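# Sort three grease guns into trays by grease amount

## Task

Find which of the three grease guns contains the most grease and which contains the least. Set the fullest one down so that it lies entirely inside the blue tray, and the emptiest so that it lies entirely inside the red tray. The middle one stays on the table, touching neither tray and with no part hanging past the table edge. All three must end up lying flat on one side. The guns may be picked up and their parts moved, but every part must be back in its original position at the end.

## Robot and tools

Robot: two seven-joint arms, left_arm and right_arm, each ending in a parallel two-finger gripper. Calibrated bases in the scene frame: left_arm at (+0.054, +0.332, 0) m, right_arm at (-0.014, -0.351, 0) m, both turned almost nothing about z. A camera stand sits behind the arms.

Frames. Scene frame: origin on the table surface, halfway between the nominal bases, +z up, +x away from the robot over the table, +y toward left_arm (image left/right may differ). Fixed cameras and the table use the scene frame. Each arm reports its hand pose, velocities and Hand target in its own base frame. Motion offsets are applied along the axes of that arm's current Hand target. Gripper axes: fingers point along +z and close along x. end_effector_position is the midpoint between the pads; the fingertips extend 15.0 mm further. The housing spans 146 mm across the closing direction, 50 mm wide, starting 65 mm back from that midpoint. A block on a post juts about 11 cm toward the gripper's -y side near the flange. Printed poses can be off by a few cm.

Row format (execute_actions and move). Every row is 18 numbers: left arm dx, dy, dz, rx, ry, rz, then left gripper position, force_limit, speed; then the same nine for the right arm. Both arms are always included. dx..rz are an offset from the arm's Hand target as it was when the action (or move) began, not a pose, and not relative to the previous row; 1.0 equals 0.6 m or 180 degrees, and rx, ry, rz form one rotation vector. All six zero re-commands the current Hand target. Gripper numbers are settings, not offsets, each in [-1, 1]: position +1 opens to 108 mm, about -0.96 pads touch, -1 means close until stopped; force_limit -1 to +1 maps about 2.5 N to 32 N per pad; speed -1 to +1 maps 5 to 420 mm/s. Sending 0 is a real command, so repeat the previous gripper numbers to leave a gripper unchanged. A new force or speed only applies with a changed position (by at least 0.01).

execute_actions(actions, cameras): actions is a list of actions; each action is up to 15 rows, one per 1/30 s step, with the last row held if shorter. Offsets in every row count from the Hand target at that action's start, so repeating an offset moves further. An empty actions list returns state plus all camera images. cameras lists names (cam_high, cam_low, cam_left_wrist, cam_right_wrist, or "all").

move(target, speed, blend, blocking, cameras): target is one 18-number row or up to 15 rows; all offsets in the list count from the same starting Hand targets. Grippers travel straight lines, shortest rotation. speed is top speed in m/s, 0.002 to 1, default 0.25 (rotation up to twice that in rad/s); one value or one per target. blend, in metres, rounds corners between listed targets; 0 stops at each. Paths last at least 0.5 s and are cut off at 10 s. Nothing is avoided, including the other arm. blocking=false returns after about 0.5 s while motion continues. The result adds a move: line: done, off_target, moving, held, fault, plus limits such as paced (pose clipped) or held (steps withheld). done means within 3 mm and 2 degrees; it says nothing about contact.

wait(seconds 0 to 10) lets time pass with commands held. stop brakes a running move (fingers continue). zoom_image(camera, region [x0, y0, x1, y1] pixels, at most 504 by 504) enlarges part of the newest image; images are 896x504. clear_fault(arm) clears a reported torque fault on left_arm or right_arm. finished_scene(scene) ends the current scene with its number; it is final, and no other call should follow it in the same reply.

Results: end_effector_position (m), quat_wxyz, velocities, Hand target (last commanded pose after clipping, base for the next offsets), Joint positions and torques, gripper is_grasped (1 only when an object stopped the fingers), width_mm, force_n, Tool commands, motor temperatures, and step readings for execute_actions calls. Joint velocities may read within noise when still.

Control behaviour: each step the command is clipped to 70 mm and 16 degrees from the measured pose, so large offsets take several actions; grippers often rest short of target, so resend the remaining gap. An arm blocked by contact keeps pressing until moved back past its gripper. Big rotations can swing the elbow.

Avoid: dropping guns or parts, releasing anything moving, hitting the table or trays hard, pushing past contact at speed, arms touching each other (the clearance check helps but is not complete; a gripper clamping the other arm's fingers counts as a press). Contact torque beyond joint limits (waist 41.8, shoulder 42, upper arm roll 26.7, elbow 26.7, forearm roll 26.7, wrist pitch 14.4, wrist roll 15 N m, held weight included) or a motor saturated for 1 s causes a torque fault needing clear_fault. Holding loads or stretching out heats motors; at 80 °C an arm brakes for 30 to 60 s. Anything left off the table fails the task. Loose objects may get nudged occasionally.

Each tool is called after "Call:" as name(argument=value, ...), one argument or row to a line, values as JSON.

## Session

Call:
execute_actions(
  actions=[],
)

Scene clock: 0.00 s.
left_arm: end_effector_position=(+0.0464, -0.5212, +0.1370) width_mm=107.94 is_grasped=0 force_n=0.00 end_effector_quat_wxyz=(-0.121, -0.610, +0.722, -0.304) | right_arm: end_effector_position=(+0.0224, -0.1267, +0.1521) width_mm=0.00 is_grasped=0 force_n=0.00 end_effector_quat_wxyz=(-0.280, -0.004, +0.935, +0.217)
Joint positions: left_arm=[-1.44 0.113 0.068 0.782 1.464 0.071 1.281] | right_arm=[-0.918 -0.508 -0.059 0.363 -0.229 1.573 -1.669]
Joint velocities: within noise
Joint torques (N m): no reading
Motor temperatures (°C): left_arm=[33 32 32 39 33 33 33] | right_arm=[34 35 34 33 32 39 33]
Hand target: left_arm +0.0464, -0.5212, +0.1370; -0.121, -0.610, +0.722, -0.304 | right_arm +0.0224, -0.1267, +0.1521; -0.280, -0.004, +0.935, +0.217
Tool commands: left_gripper/position=+0.998 left_gripper/force_limit=+1.0 left_gripper/speed=+1.0 right_gripper/position=-0.964 right_gripper/force_limit=+1.0 right_gripper/speed=+1.0

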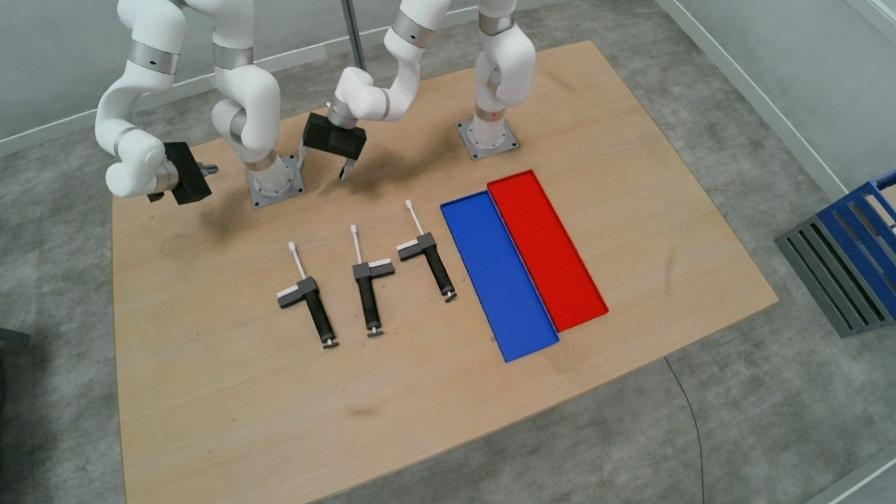

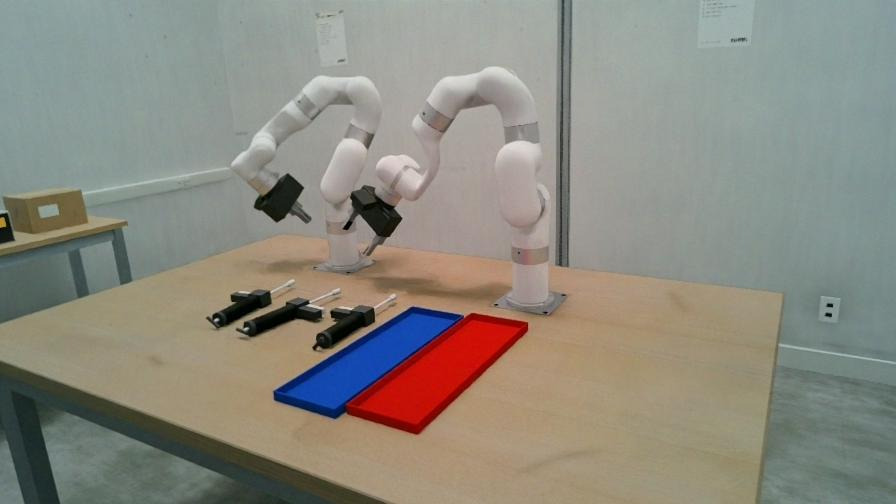

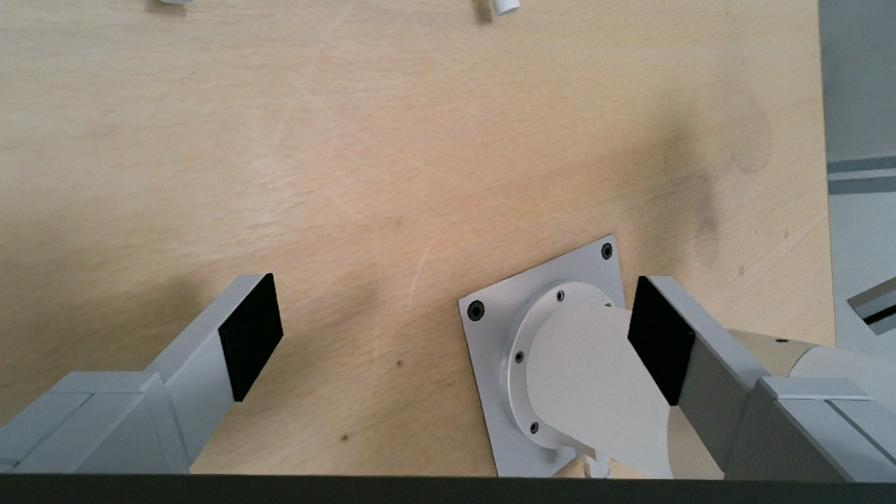

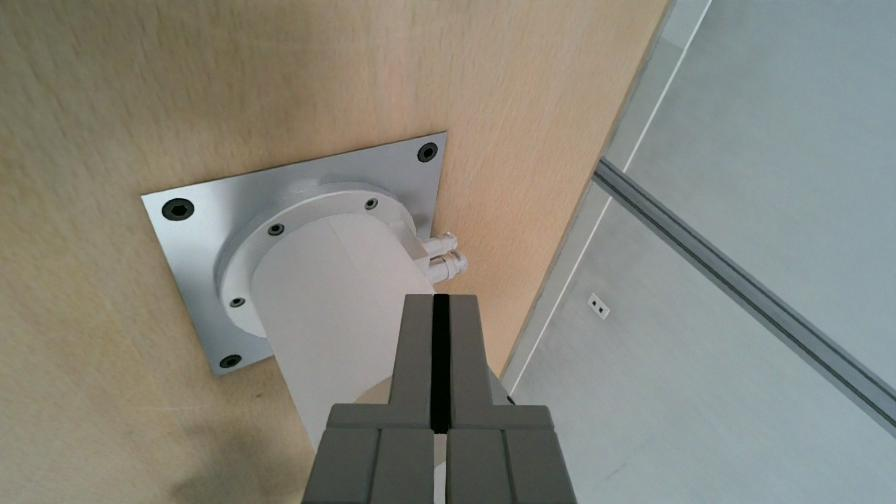

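Call:
zoom_image(
  camera="cam_high",
  region=[250, 180, 480, 360],
)

Call:
zoom_image(
  camera="cam_low",
  region=[190, 270, 410, 360],
)

Scaled by 2.191 from the camera's 896x504 image, which has a finer 1280x720 frame.

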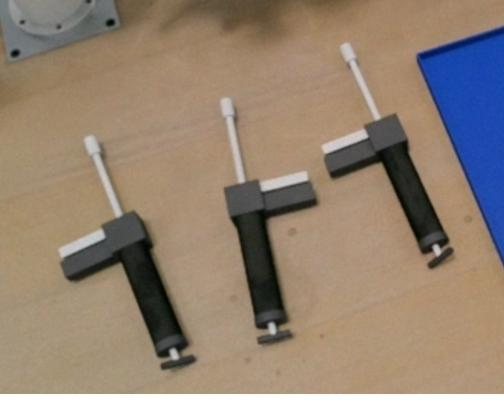

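Scaled by 2.291 from the camera's 896x504 image, which has a finer 1280x720 frame.

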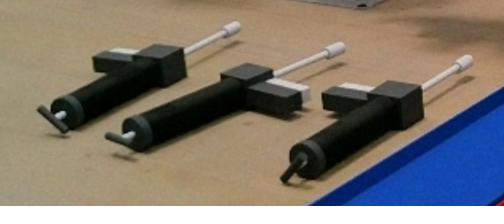

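Call:
move(
  target=[-0.555,-0.530,-0.640,-0.083,-0.194,-0.051,1,1,1,-0.313,0.428,-0.538,0.253,-0.032,-0.474,1,1,1],
  cameras=["all"],
)

Scene clock: 8.13 s.
left_arm: end_effector_position=(+0.3504, -0.0503, +0.3498) width_mm=107.99 is_grasped=0 force_n=0.00 end_effector_quat_wxyz=(+0.000, +0.707, -0.708, +0.002) | right_arm: end_effector_position=(+0.3797, +0.0002, +0.4003) width_mm=108.00 is_grasped=0 force_n=0.00 end_effector_quat_wxyz=(+0.000, +0.708, -0.706, +0.000)
Joint positions: left_arm=[-1.327 -0.721 0.796 1.079 0.492 1.62 3.284] | right_arm=[-0.32 -0.314 0.254 1.295 0.077 1.599 -2.434]
Joint torques (N m): left_arm=[-0.82 3.35 -8.12 11.65 0.12 -1.25 0.31] | right_arm=[2.09 -13.73 -1.34 28.2 -0.31 -2.67 -0.16]
Hand target: left_arm +0.3504, -0.0503, +0.3498; +0.000, +0.707, -0.708, +0.002 | right_arm +0.3798, +0.0002, +0.4004; +0.000, +0.708, -0.706, +0.000
Off the commanded pose: left_arm 0.000 m, 0 deg | right_arm 0.000 m, 0 deg.
move: done

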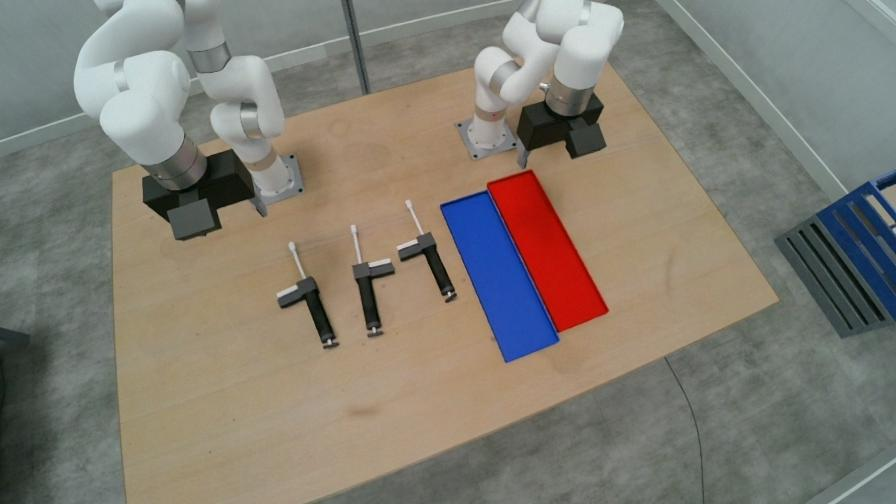

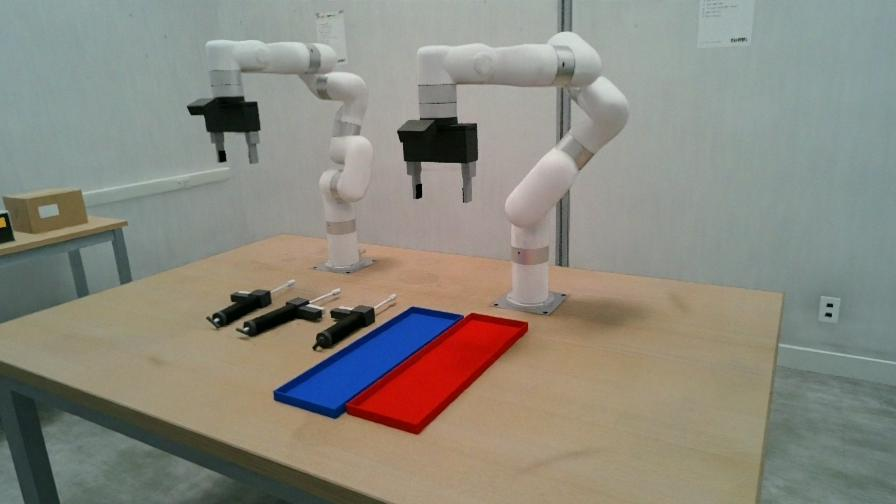

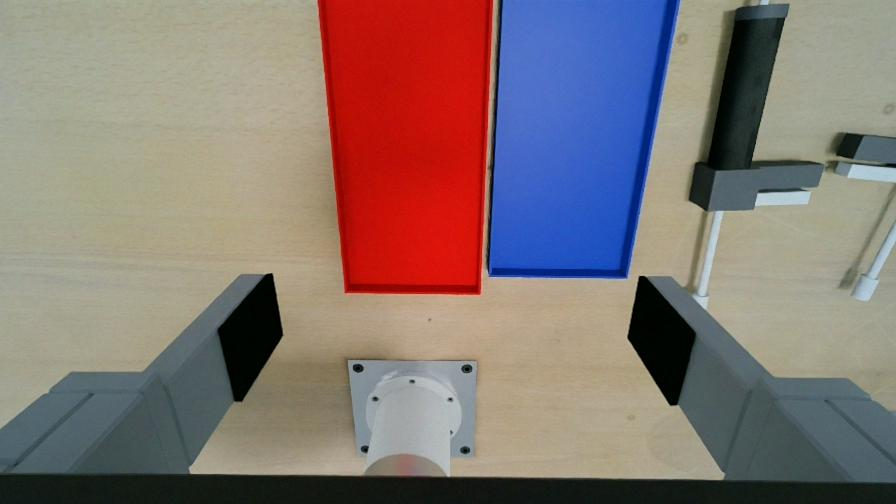

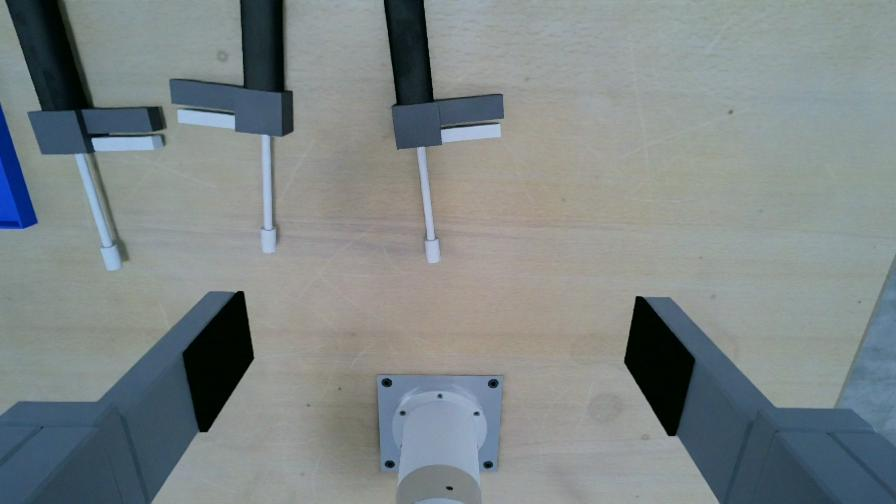

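Call:
move(
  target=[0.43,0.017,0.25,0,0,0,1,1,1,-0.052,-0.067,0.333,0,0,0,1,1,1],
  cameras=["all"],
)

Scene clock: 14.40 s.
left_arm: end_effector_position=(+0.3402, -0.3088, +0.2006) width_mm=107.99 is_grasped=0 force_n=0.00 end_effector_quat_wxyz=(+0.000, +0.707, -0.708, +0.002) | right_arm: end_effector_position=(+0.4199, +0.0313, +0.2005) width_mm=108.00 is_grasped=0 force_n=0.00 end_effector_quat_wxyz=(+0.000, +0.708, -0.706, +0.000)
Joint positions: left_arm=[-1.74 -0.018 0.999 1.014 0.017 1.019 3.178] | right_arm=[-0.287 -0.14 0.35 0.881 0.055 1.013 -2.328]
Joint torques (N m): left_arm=[1.37 -12.41 0.13 13.29 -0.61 -1.2 0.35] | right_arm=[0.79 -17.73 -0.69 25.81 -0.79 -2.94 0.43]
Hand target: left_arm +0.3402, -0.3088, +0.2006; +0.000, +0.707, -0.708, +0.002 | right_arm +0.4199, +0.0313, +0.2005; +0.000, +0.708, -0.706, +0.000
Off the commanded pose: left_arm 0.000 m, 0 deg | right_arm 0.000 m, 0 deg.
move: done

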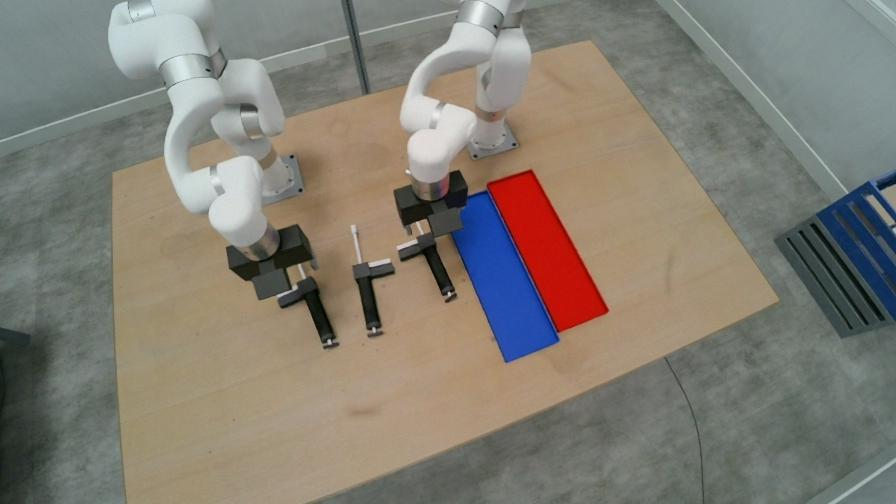

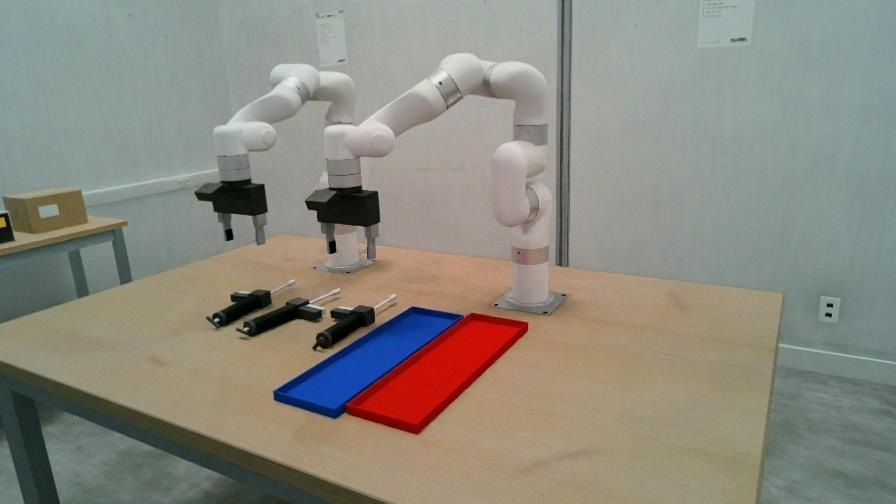

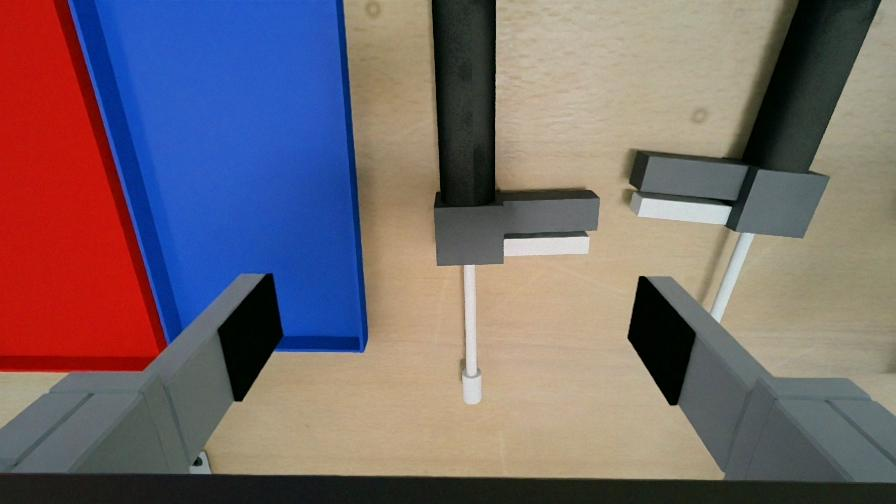

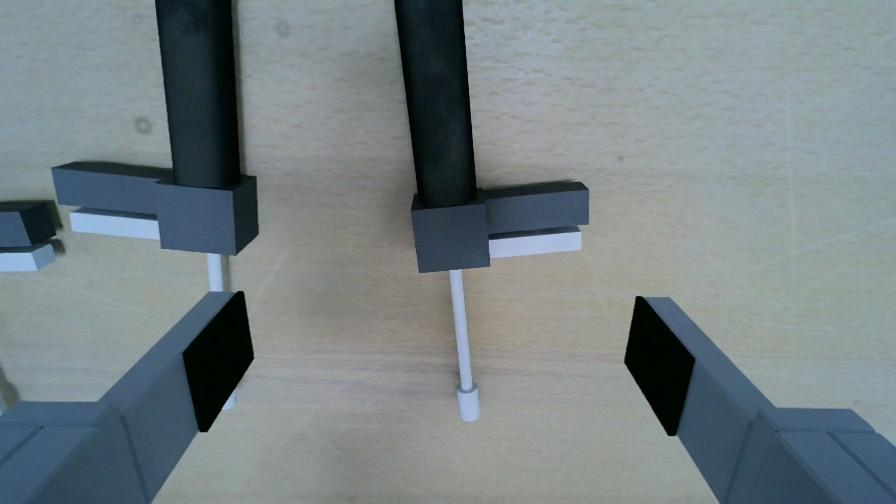

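Call:
move(
  target=[0,-0.05,0.25,0,0,0,1,1,1,0,-0.05,0.25,0,0,0,1,1,1],
  cameras=["all"],
)

Call:
zoom_image(
  camera="cam_low",
  region=[190, 200, 410, 360],
)

Scene clock: 16.40 s.
left_arm: end_effector_position=(+0.3706, -0.3093, +0.0507) width_mm=107.99 is_grasped=0 force_n=0.00 end_effector_quat_wxyz=(+0.000, +0.707, -0.708, +0.002) | right_arm: end_effector_position=(+0.4500, +0.0312, +0.0506) width_mm=108.00 is_grasped=0 force_n=0.00 end_effector_quat_wxyz=(+0.000, +0.708, -0.706, +0.000)
Joint positions: left_arm=[-1.518 0.471 0.839 0.973 -0.541 0.716 3.616] | right_arm=[-0.273 0.251 0.337 0.83 -0.148 0.598 -2.18]
Joint torques (N m): left_arm=[1.03 -23.84 5.75 10.44 -0.79 -1.29 0.33] | right_arm=[1.59 -23.97 1.47 23.28 -0.54 -2.54 0.32]
Hand target: left_arm +0.3706, -0.3093, +0.0507; +0.000, +0.707, -0.708, +0.002 | right_arm +0.4500, +0.0312, +0.0505; +0.000, +0.708, -0.706, +0.000
Off the commanded pose: left_arm 0.000 m, 0 deg | right_arm 0.000 m, 0 deg.
move: done

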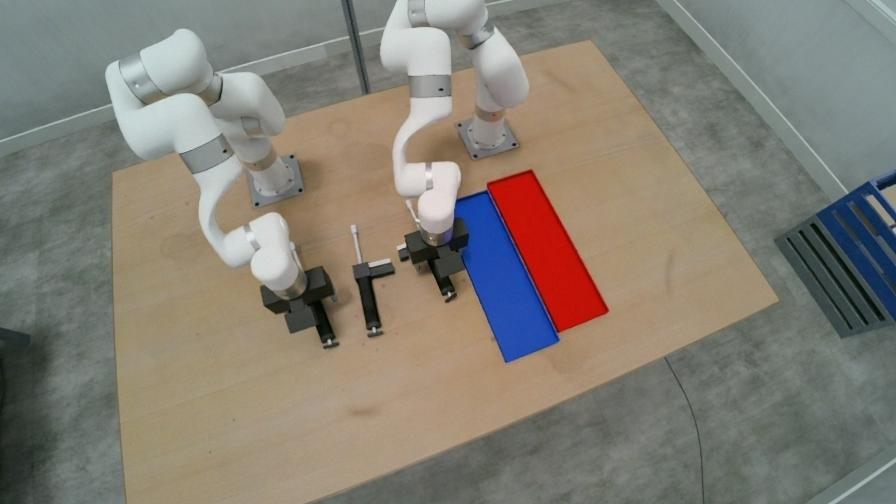

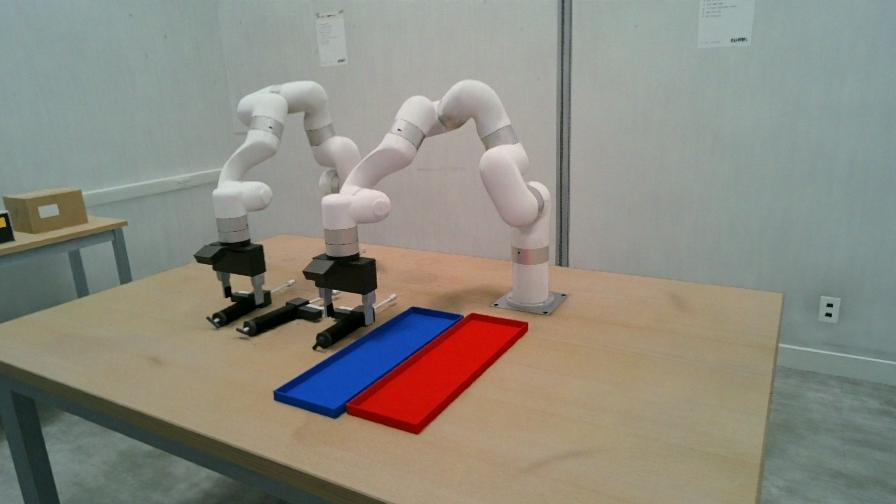

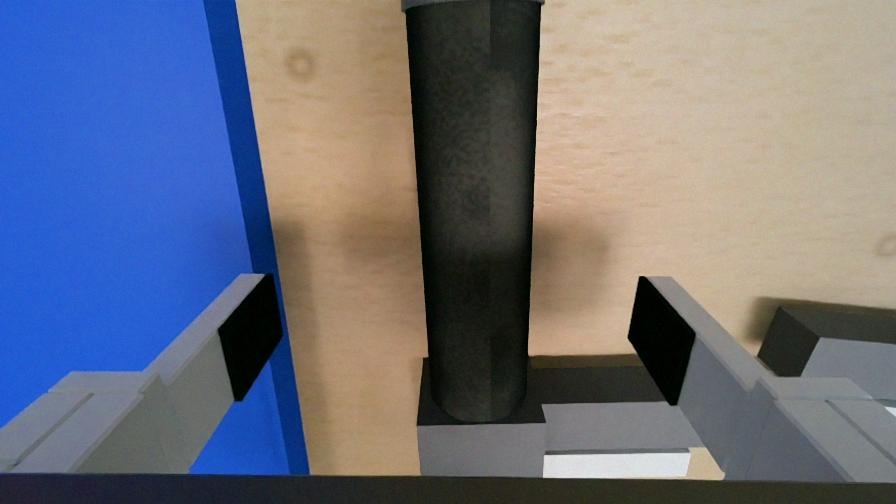

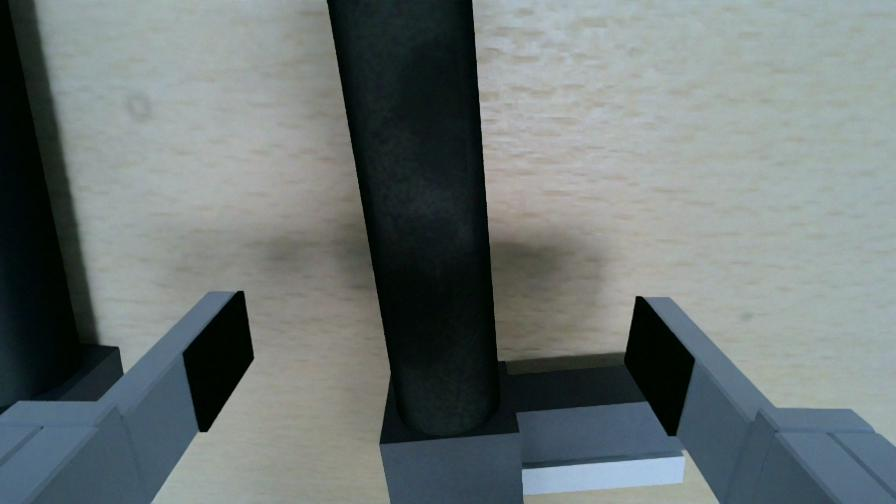

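Scaled by 2.291 from the camera's 896x504 image, which has a finer 1280x720 frame.

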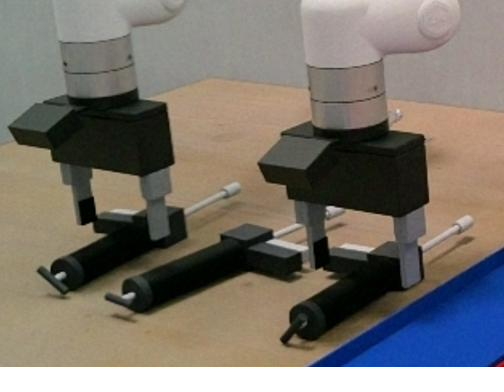

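Call:
move(
  target=[0,-0.08,0,0,0,0,1,1,1,0.0,-0.08,0,0,0,0,1,1,1],
)

Call:
move(
  target=[0,0,0.042,0,0,0,1,1,1,0,0,0.042,0,0,0,1,1,1],
  speed=[0.08],
  cameras=["cam_low","cam_left_wrist","cam_right_wrist"],
)

Call:
zoom_image(
  camera="cam_low",
  region=[190, 200, 410, 360],
)

Scene clock: 17.97 s.
left_arm: end_effector_position=(+0.4186, -0.3093, +0.0508) width_mm=107.99 is_grasped=0 force_n=0.00 end_effector_quat_wxyz=(+0.000, +0.707, -0.708, +0.002) | right_arm: end_effector_position=(+0.4980, +0.0313, +0.0506) width_mm=108.00 is_grasped=0 force_n=0.00 end_effector_quat_wxyz=(+0.000, +0.708, -0.706, +0.000)
Joint positions: left_arm=[-1.383 0.579 0.8 1.133 -0.585 0.792 3.691] | right_arm=[-0.248 0.38 0.317 1.02 -0.19 0.667 -2.161]
Joint torques (N m): left_arm=[1.32 -28.14 7.21 10.71 -0.76 -1.33 0.34] | right_arm=[2.07 -27.78 2.73 24.22 -0.66 -2.05 0.39]
Hand target: left_arm +0.4186, -0.3093, +0.0508; +0.000, +0.707, -0.708, +0.002 | right_arm +0.4980, +0.0313, +0.0505; +0.000, +0.708, -0.706, +0.000
Off the commanded pose: left_arm 0.000 m, 0 deg | right_arm 0.000 m, 0 deg.
move: done

Scene clock: 18.77 s.
left_arm: end_effector_position=(+0.4187, -0.3094, +0.0256) width_mm=107.99 is_grasped=0 force_n=0.00 end_effector_quat_wxyz=(+0.000, +0.707, -0.708, +0.002) | right_arm: end_effector_position=(+0.4980, +0.0313, +0.0254) width_mm=108.00 is_grasped=0 force_n=0.00 end_effector_quat_wxyz=(+0.000, +0.708, -0.706, +0.000)
Joint positions: left_arm=[-1.35 0.63 0.755 1.134 -0.637 0.748 3.724] | right_arm=[-0.235 0.437 0.298 1.017 -0.221 0.608 -2.139]
Joint torques (N m): left_arm=[1.49 -29.1 7.34 10.13 -0.8 -1.62 0.41] | right_arm=[1.87 -28.05 2.99 23.21 -0.82 -2.67 0.45]
Hand target: left_arm +0.4187, -0.3094, +0.0256; +0.000, +0.707, -0.708, +0.002 | right_arm +0.4980, +0.0313, +0.0253; +0.000, +0.708, -0.706, +0.000
Off the commanded pose: left_arm 0.000 m, 0 deg | right_arm 0.000 m, 0 deg.
move: done
Images, in order (width x height): cam_low 896x504, cam_left_wrist 896x504, cam_right_wrist 896x504.

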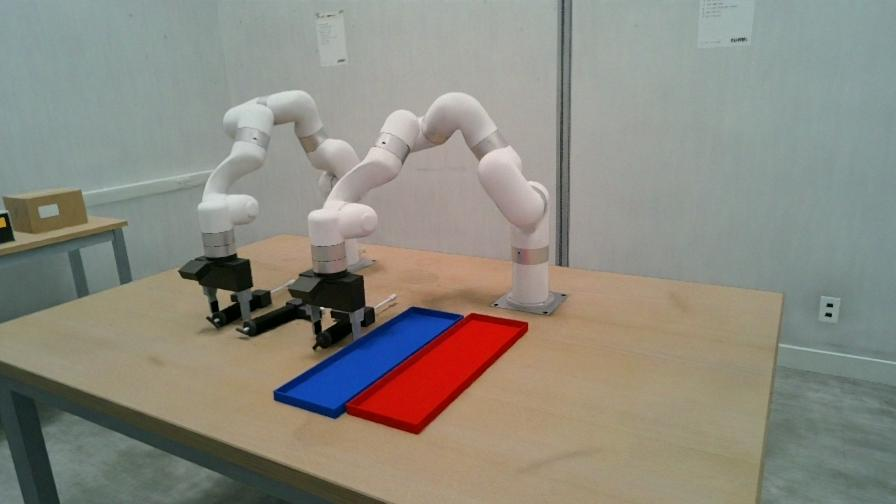

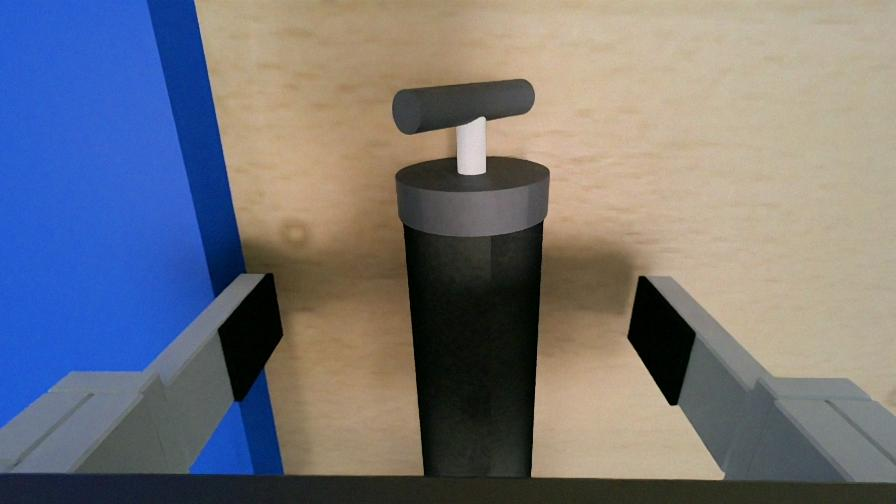

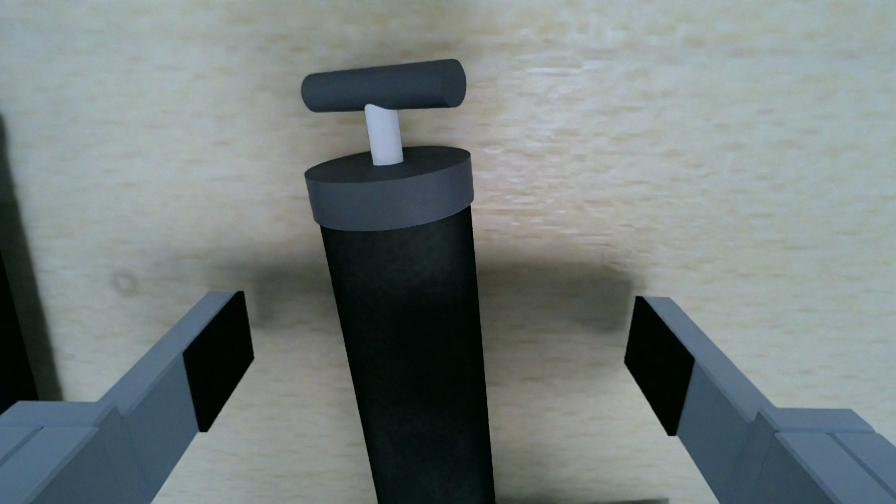

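Scaled by 2.291 from the camera's 896x504 image, which has a finer 1280x720 frame.

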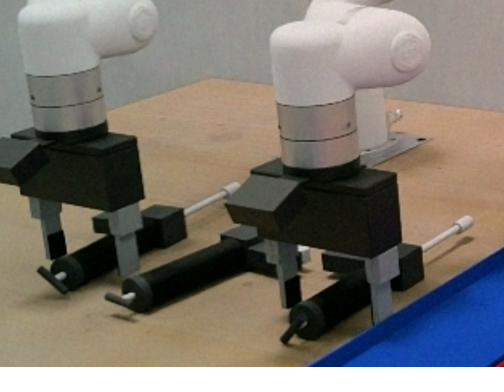

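Call:
execute_actions(
  actions=[
    [[0,0,0,0,0,0,-1,0,-0.5,0,0,0,0,0,0,-1,0,-0.5]],
    [[0,0,0,0,0,0,-1,0,-0.5,0,0,0,0,0,0,-1,0,-0.5]],
  ],
)

Call:
move(
  target=[0,0,-0.2,0,0,0,-1,0,-0.5,0,0,-0.2,0,0,0,-1,0,-0.5],
  speed=[0.12],
  cameras=["cam_low","cam_left_wrist","cam_right_wrist"],
)

Scene clock: 20.60 s.
left_arm: end_effector_position=(+0.4187, -0.3094, +0.0256) width_mm=36.21 is_grasped=1 force_n=24.79 end_effector_quat_wxyz=(+0.000, +0.707, -0.708, +0.002) | right_arm: end_effector_position=(+0.4980, +0.0313, +0.0253) width_mm=35.54 is_grasped=1 force_n=29.19 end_effector_quat_wxyz=(+0.000, +0.708, -0.706, +0.000)
Joint positions: left_arm=[-1.35 0.631 0.755 1.134 -0.637 0.748 3.724] | right_arm=[-0.235 0.437 0.298 1.017 -0.221 0.608 -2.139]
Joint torques (N m): left_arm=[-0.51 -30.51 7.88 9.79 1.11 -1.31 -0.09] | right_arm=[-1.82 -30.17 3.19 21.28 0.69 -1.94 0.05]
Hand target: left_arm +0.4187, -0.3094, +0.0256; +0.000, +0.707, -0.708, +0.002 | right_arm +0.4980, +0.0313, +0.0253; +0.000, +0.708, -0.706, +0.000
Off the commanded pose: left_arm 0.000 m, 0 deg | right_arm 0.000 m, 0 deg.
Step readings (end_effector_position of left_arm | right_arm):
0: (+0.4187, -0.3094, +0.0256) | (+0.4980, +0.0313, +0.0254)
1: (+0.4187, -0.3094, +0.0256) | (+0.4980, +0.0313, +0.0254)
2: (+0.4187, -0.3094, +0.0256) | (+0.4980, +0.0313, +0.0254)
4: (+0.4187, -0.3094, +0.0256) | (+0.4980, +0.0313, +0.0254)
8: (+0.4187, -0.3094, +0.0256) | (+0.4980, +0.0313, +0.0254)
15: (+0.4187, -0.3094, +0.0256) | (+0.4980, +0.0313, +0.0254)
16: (+0.4187, -0.3094, +0.0256) | (+0.4980, +0.0313, +0.0254)
17: (+0.4187, -0.3094, +0.0256) | (+0.4980, +0.0313, +0.0254)
19: (+0.4187, -0.3094, +0.0256) | (+0.4980, +0.0313, +0.0254)
23: (+0.4187, -0.3094, +0.0256) | (+0.4980, +0.0313, +0.0254)
30: (+0.4187, -0.3094, +0.0256) | (+0.4980, +0.0313, +0.0254)

Scene clock: 22.03 s.
left_arm: end_effector_position=(+0.4184, -0.3090, +0.1456) width_mm=35.74 is_grasped=1 force_n=14.84 end_effector_quat_wxyz=(+0.000, +0.707, -0.708, +0.002) | right_arm: end_effector_position=(+0.4979, +0.0314, +0.1453) width_mm=35.54 is_grasped=1 force_n=17.17 end_effector_quat_wxyz=(+0.000, +0.708, -0.706, +0.000)
Joint positions: left_arm=[-1.485 0.398 0.936 1.187 -0.388 0.975 3.564] | right_arm=[-0.276 0.2 0.355 1.09 -0.089 0.904 -2.23]
Joint torques (N m): left_arm=[-0.73 -29.75 7.05 13.49 1.18 -1.57 -0.42] | right_arm=[-2.53 -30.25 2.74 29.83 0.56 -2.14 -0.14]
Hand target: left_arm +0.4184, -0.3090, +0.1456; +0.000, +0.707, -0.708, +0.002 | right_arm +0.4980, +0.0314, +0.1453; +0.000, +0.708, -0.706, +0.000
Off the commanded pose: left_arm 0.000 m, 0 deg | right_arm 0.000 m, 0 deg.
move: done
Images, in order (width x height): cam_low 896x504, cam_left_wrist 896x504, cam_right_wrist 896x504.

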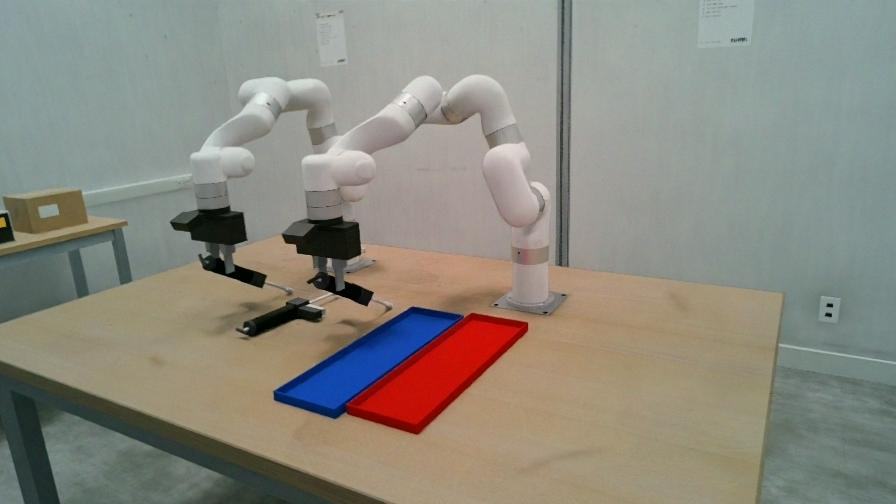

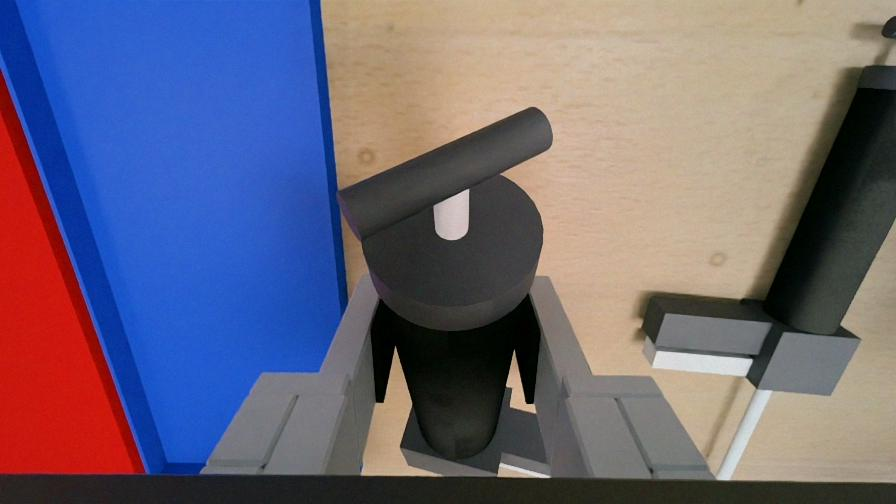

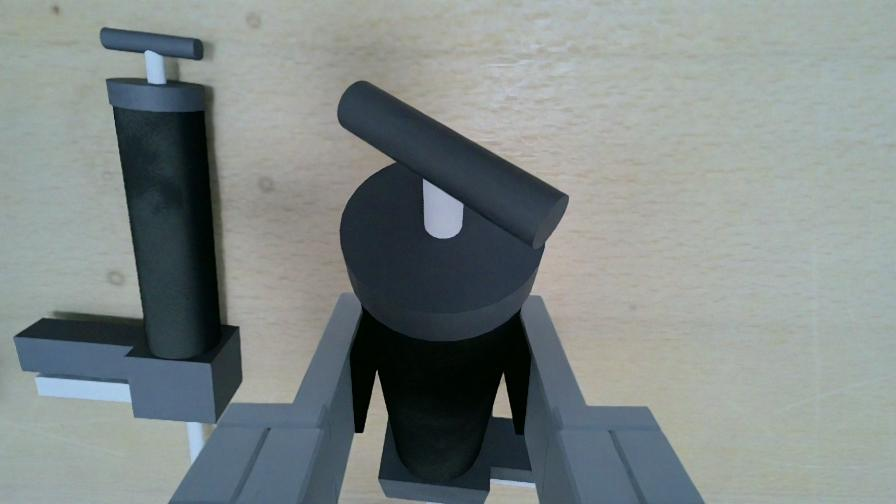

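Call:
wait(
  seconds=0.5,
)

Call:
move(
  target=[0,0,0.198,0,0,0,-1,0,-0.5,0,0,0.198,0,0,0,-1,0,-0.5],
  speed=[0.08],
)

Call:
execute_actions(
  actions=[
    [[0,0,0,0,0,0,1,0,-0.5,0,0,0,0,0,0,1,0,-0.5]],
    [[0,0,0,0,0,0,1,0,-0.5,0,0,0,0,0,0,1,0,-0.5]],
  ],
  cameras=["cam_low","cam_left_wrist","cam_right_wrist"],
)

Call:
move(
  target=[0,0,-0.198,0,0,0,1,0,-0.5,0,0,-0.198,0,0,0,1,0,-0.5],
  speed=[0.12],
  cameras=["cam_high","cam_left_wrist","cam_right_wrist"],
)

Call:
wait(
  seconds=0.5,
)

Scene clock: 23.40 s.
left_arm: end_effector_position=(+0.4184, -0.3090, +0.1456) width_mm=35.74 is_grasped=1 force_n=14.84 end_effector_quat_wxyz=(+0.000, +0.707, -0.708, +0.002) | right_arm: end_effector_position=(+0.4980, +0.0314, +0.1453) width_mm=35.54 is_grasped=1 force_n=17.17 end_effector_quat_wxyz=(+0.000, +0.708, -0.706, +0.000)
Joint positions: left_arm=[-1.485 0.398 0.936 1.187 -0.388 0.975 3.564] | right_arm=[-0.276 0.2 0.355 1.09 -0.089 0.904 -2.23]
Joint torques (N m): left_arm=[-0.58 -29.49 7.04 13.48 1.25 -1.79 -0.42] | right_arm=[-2.14 -30.23 2.75 30.06 0.2 -2.36 -0.33]
Hand target: left_arm +0.4184, -0.3090, +0.1456; +0.000, +0.707, -0.708, +0.002 | right_arm +0.4980, +0.0314, +0.1453; +0.000, +0.708, -0.706, +0.000
Tool commands: left_gripper/position=-1.0 left_gripper/force_limit=+0.0 left_gripper/speed=-0.5 right_gripper/position=-1.0 right_gripper/force_limit=+0.0 right_gripper/speed=-0.5
Off the commanded pose: left_arm 0.000 m, 0 deg | right_arm 0.000 m, 0 deg.
wait: 0.50 s; at rest from the start

Scene clock: 25.27 s.
left_arm: end_effector_position=(+0.4187, -0.3094, +0.0268) width_mm=35.52 is_grasped=1 force_n=14.90 end_effector_quat_wxyz=(+0.000, +0.707, -0.708, +0.002) | right_arm: end_effector_position=(+0.4980, +0.0313, +0.0266) width_mm=35.54 is_grasped=1 force_n=15.89 end_effector_quat_wxyz=(+0.000, +0.708, -0.706, +0.000)
Joint positions: left_arm=[-1.349 0.626 0.754 1.133 -0.632 0.749 3.72] | right_arm=[-0.236 0.434 0.3 1.017 -0.22 0.611 -2.139]
Joint torques (N m): left_arm=[0.72 -29.02 6.66 9.93 -1.13 -1.54 0.24] | right_arm=[1.43 -27.79 2.59 23.18 -0.86 -3 0.26]
Hand target: left_arm +0.4187, -0.3094, +0.0268; +0.000, +0.707, -0.708, +0.002 | right_arm +0.4980, +0.0313, +0.0265; +0.000, +0.708, -0.706, +0.000
Off the commanded pose: left_arm 0.000 m, 0 deg | right_arm 0.000 m, 0 deg.
move: done

Scene clock: 26.47 s.
left_arm: end_effector_position=(+0.4187, -0.3094, +0.0268) width_mm=107.99 is_grasped=0 force_n=0.00 end_effector_quat_wxyz=(+0.000, +0.707, -0.708, +0.002) | right_arm: end_effector_position=(+0.4980, +0.0313, +0.0265) width_mm=107.99 is_grasped=0 force_n=0.00 end_effector_quat_wxyz=(+0.000, +0.708, -0.706, +0.000)
Joint positions: left_arm=[-1.349 0.626 0.754 1.133 -0.632 0.749 3.72] | right_arm=[-0.236 0.434 0.3 1.017 -0.22 0.611 -2.139]
Joint torques (N m): left_arm=[0.55 -30.33 8.03 9.54 0.55 -1.3 0.15] | right_arm=[1.65 -29.11 3.59 22.8 -0.07 -2.26 0.34]
Hand target: left_arm +0.4187, -0.3094, +0.0268; +0.000, +0.707, -0.708, +0.002 | right_arm +0.4980, +0.0313, +0.0265; +0.000, +0.708, -0.706, +0.000
Off the commanded pose: left_arm 0.000 m, 0 deg | right_arm 0.000 m, 0 deg.
Step readings (end_effector_position of left_arm | right_arm):
0: (+0.4187, -0.3094, +0.0268) | (+0.4980, +0.0313, +0.0266)
1: (+0.4187, -0.3094, +0.0268) | (+0.4980, +0.0313, +0.0266)
2: (+0.4187, -0.3094, +0.0268) | (+0.4980, +0.0313, +0.0266)
4: (+0.4187, -0.3094, +0.0268) | (+0.4980, +0.0313, +0.0266)
8: (+0.4187, -0.3094, +0.0268) | (+0.4980, +0.0313, +0.0265)
15: (+0.4187, -0.3094, +0.0268) | (+0.4980, +0.0313, +0.0265)
16: (+0.4187, -0.3094, +0.0268) | (+0.4980, +0.0313, +0.0265)
17: (+0.4187, -0.3094, +0.0268) | (+0.4980, +0.0313, +0.0265)
19: (+0.4187, -0.3094, +0.0268) | (+0.4980, +0.0313, +0.0265)
23: (+0.4187, -0.3094, +0.0268) | (+0.4980, +0.0313, +0.0265)
30: (+0.4187, -0.3094, +0.0268) | (+0.4980, +0.0313, +0.0265)
Images, in order (width x height): cam_low 896x504, cam_left_wrist 896x504, cam_right_wrist 896x504.

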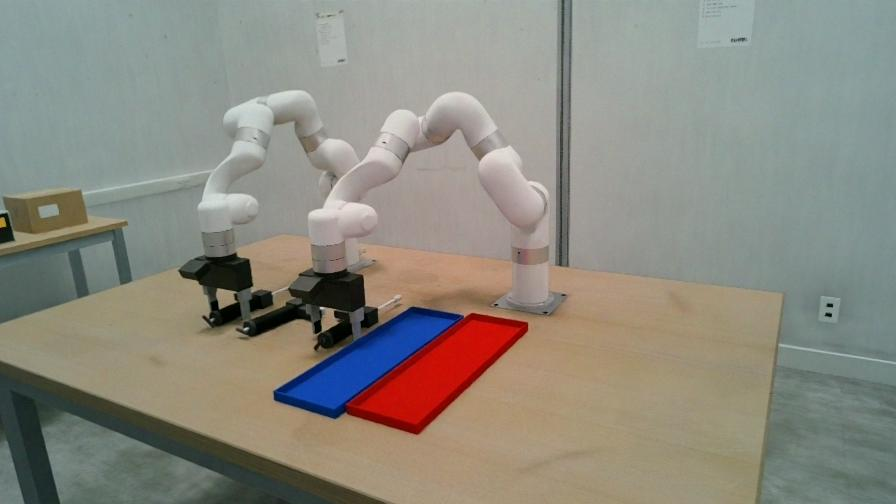

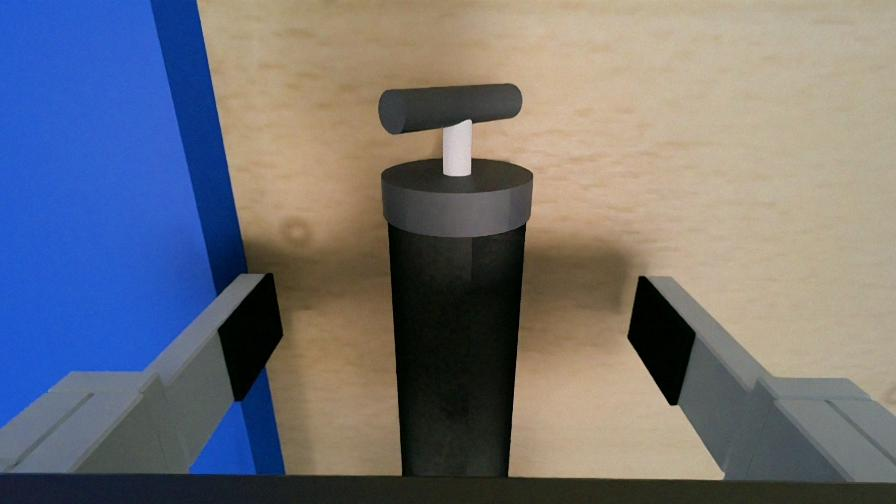

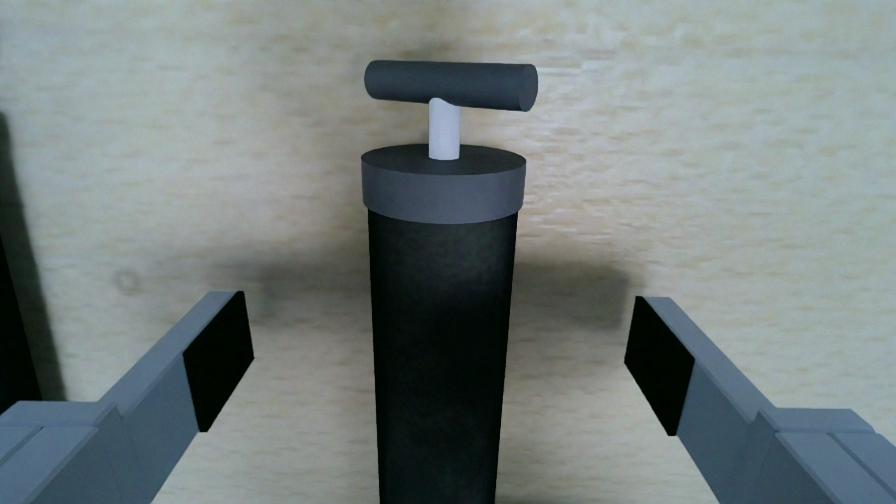

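Scene clock: 27.90 s.
left_arm: end_effector_position=(+0.4184, -0.3090, +0.1456) width_mm=107.99 is_grasped=0 force_n=0.00 end_effector_quat_wxyz=(+0.000, +0.707, -0.708, +0.002) | right_arm: end_effector_position=(+0.4979, +0.0314, +0.1453) width_mm=107.99 is_grasped=0 force_n=0.00 end_effector_quat_wxyz=(+0.000, +0.708, -0.706, +0.000)
Joint positions: left_arm=[-1.482 0.397 0.933 1.187 -0.386 0.974 3.563] | right_arm=[-0.277 0.2 0.356 1.09 -0.089 0.904 -2.23]
Joint torques (N m): left_arm=[-0.75 -27.66 6.4 12.26 1.34 -1.29 -0.38] | right_arm=[-2.45 -27.89 2.69 27.39 0.47 -1.95 -0.24]
Hand target: left_arm +0.4184, -0.3090, +0.1456; +0.000, +0.707, -0.708, +0.002 | right_arm +0.4980, +0.0314, +0.1453; +0.000, +0.708, -0.706, +0.000
Off the commanded pose: left_arm 0.000 m, 0 deg | right_arm 0.000 m, 0 deg.
move: done
Images, in order (width x height): cam_high 896x504, cam_left_wrist 896x504, cam_right_wrist 896x504.

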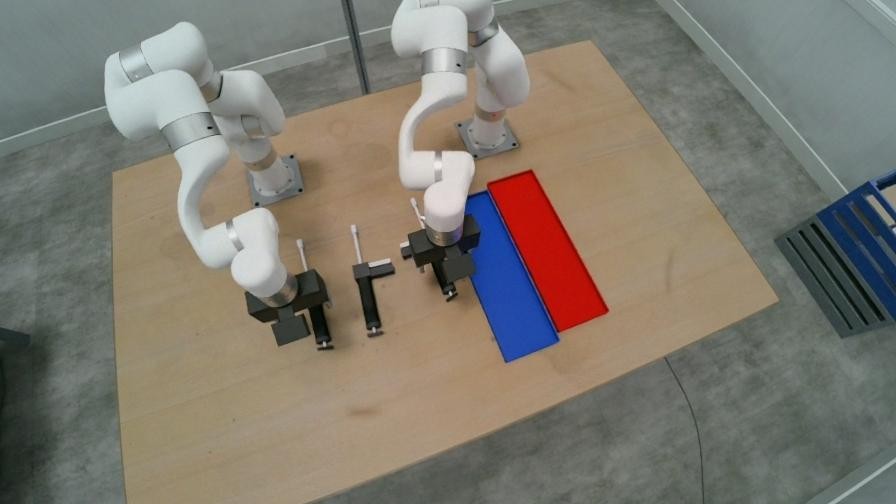

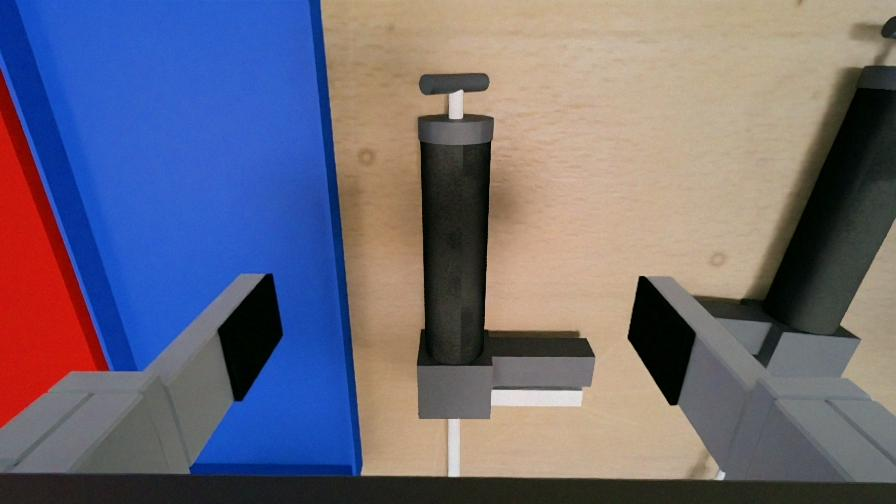

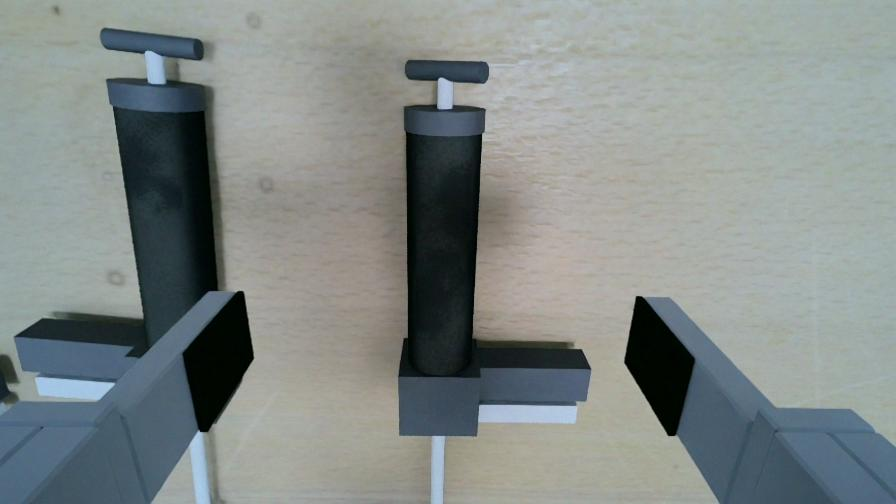

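Scene clock: 28.40 s.
left_arm: end_effector_position=(+0.4184, -0.3090, +0.1456) width_mm=107.99 is_grasped=0 force_n=0.00 end_effector_quat_wxyz=(+0.000, +0.707, -0.708, +0.002) | right_arm: end_effector_position=(+0.4980, +0.0314, +0.1453) width_mm=107.99 is_grasped=0 force_n=0.00 end_effector_quat_wxyz=(+0.000, +0.708, -0.706, +0.000)
Joint positions: left_arm=[-1.482 0.397 0.933 1.187 -0.386 0.974 3.563] | right_arm=[-0.277 0.2 0.356 1.09 -0.089 0.904 -2.23]
Joint torques (N m): left_arm=[-0.75 -27.54 6.25 12.28 1.29 -1.35 -0.38] | right_arm=[-2.36 -27.85 2.72 27.23 0.51 -2.1 -0.12]
Hand target: left_arm +0.4184, -0.3090, +0.1456; +0.000, +0.707, -0.708, +0.002 | right_arm +0.4980, +0.0314, +0.1453; +0.000, +0.708, -0.706, +0.000
Tool commands: left_gripper/position=+1.0 left_gripper/force_limit=+0.0 left_gripper/speed=-0.5 right_gripper/position=+1.0 right_gripper/force_limit=+0.0 right_gripper/speed=-0.5
Off the commanded pose: left_arm 0.000 m, 0 deg | right_arm 0.000 m, 0 deg.
wait: 0.50 s; at rest by 0.17 s


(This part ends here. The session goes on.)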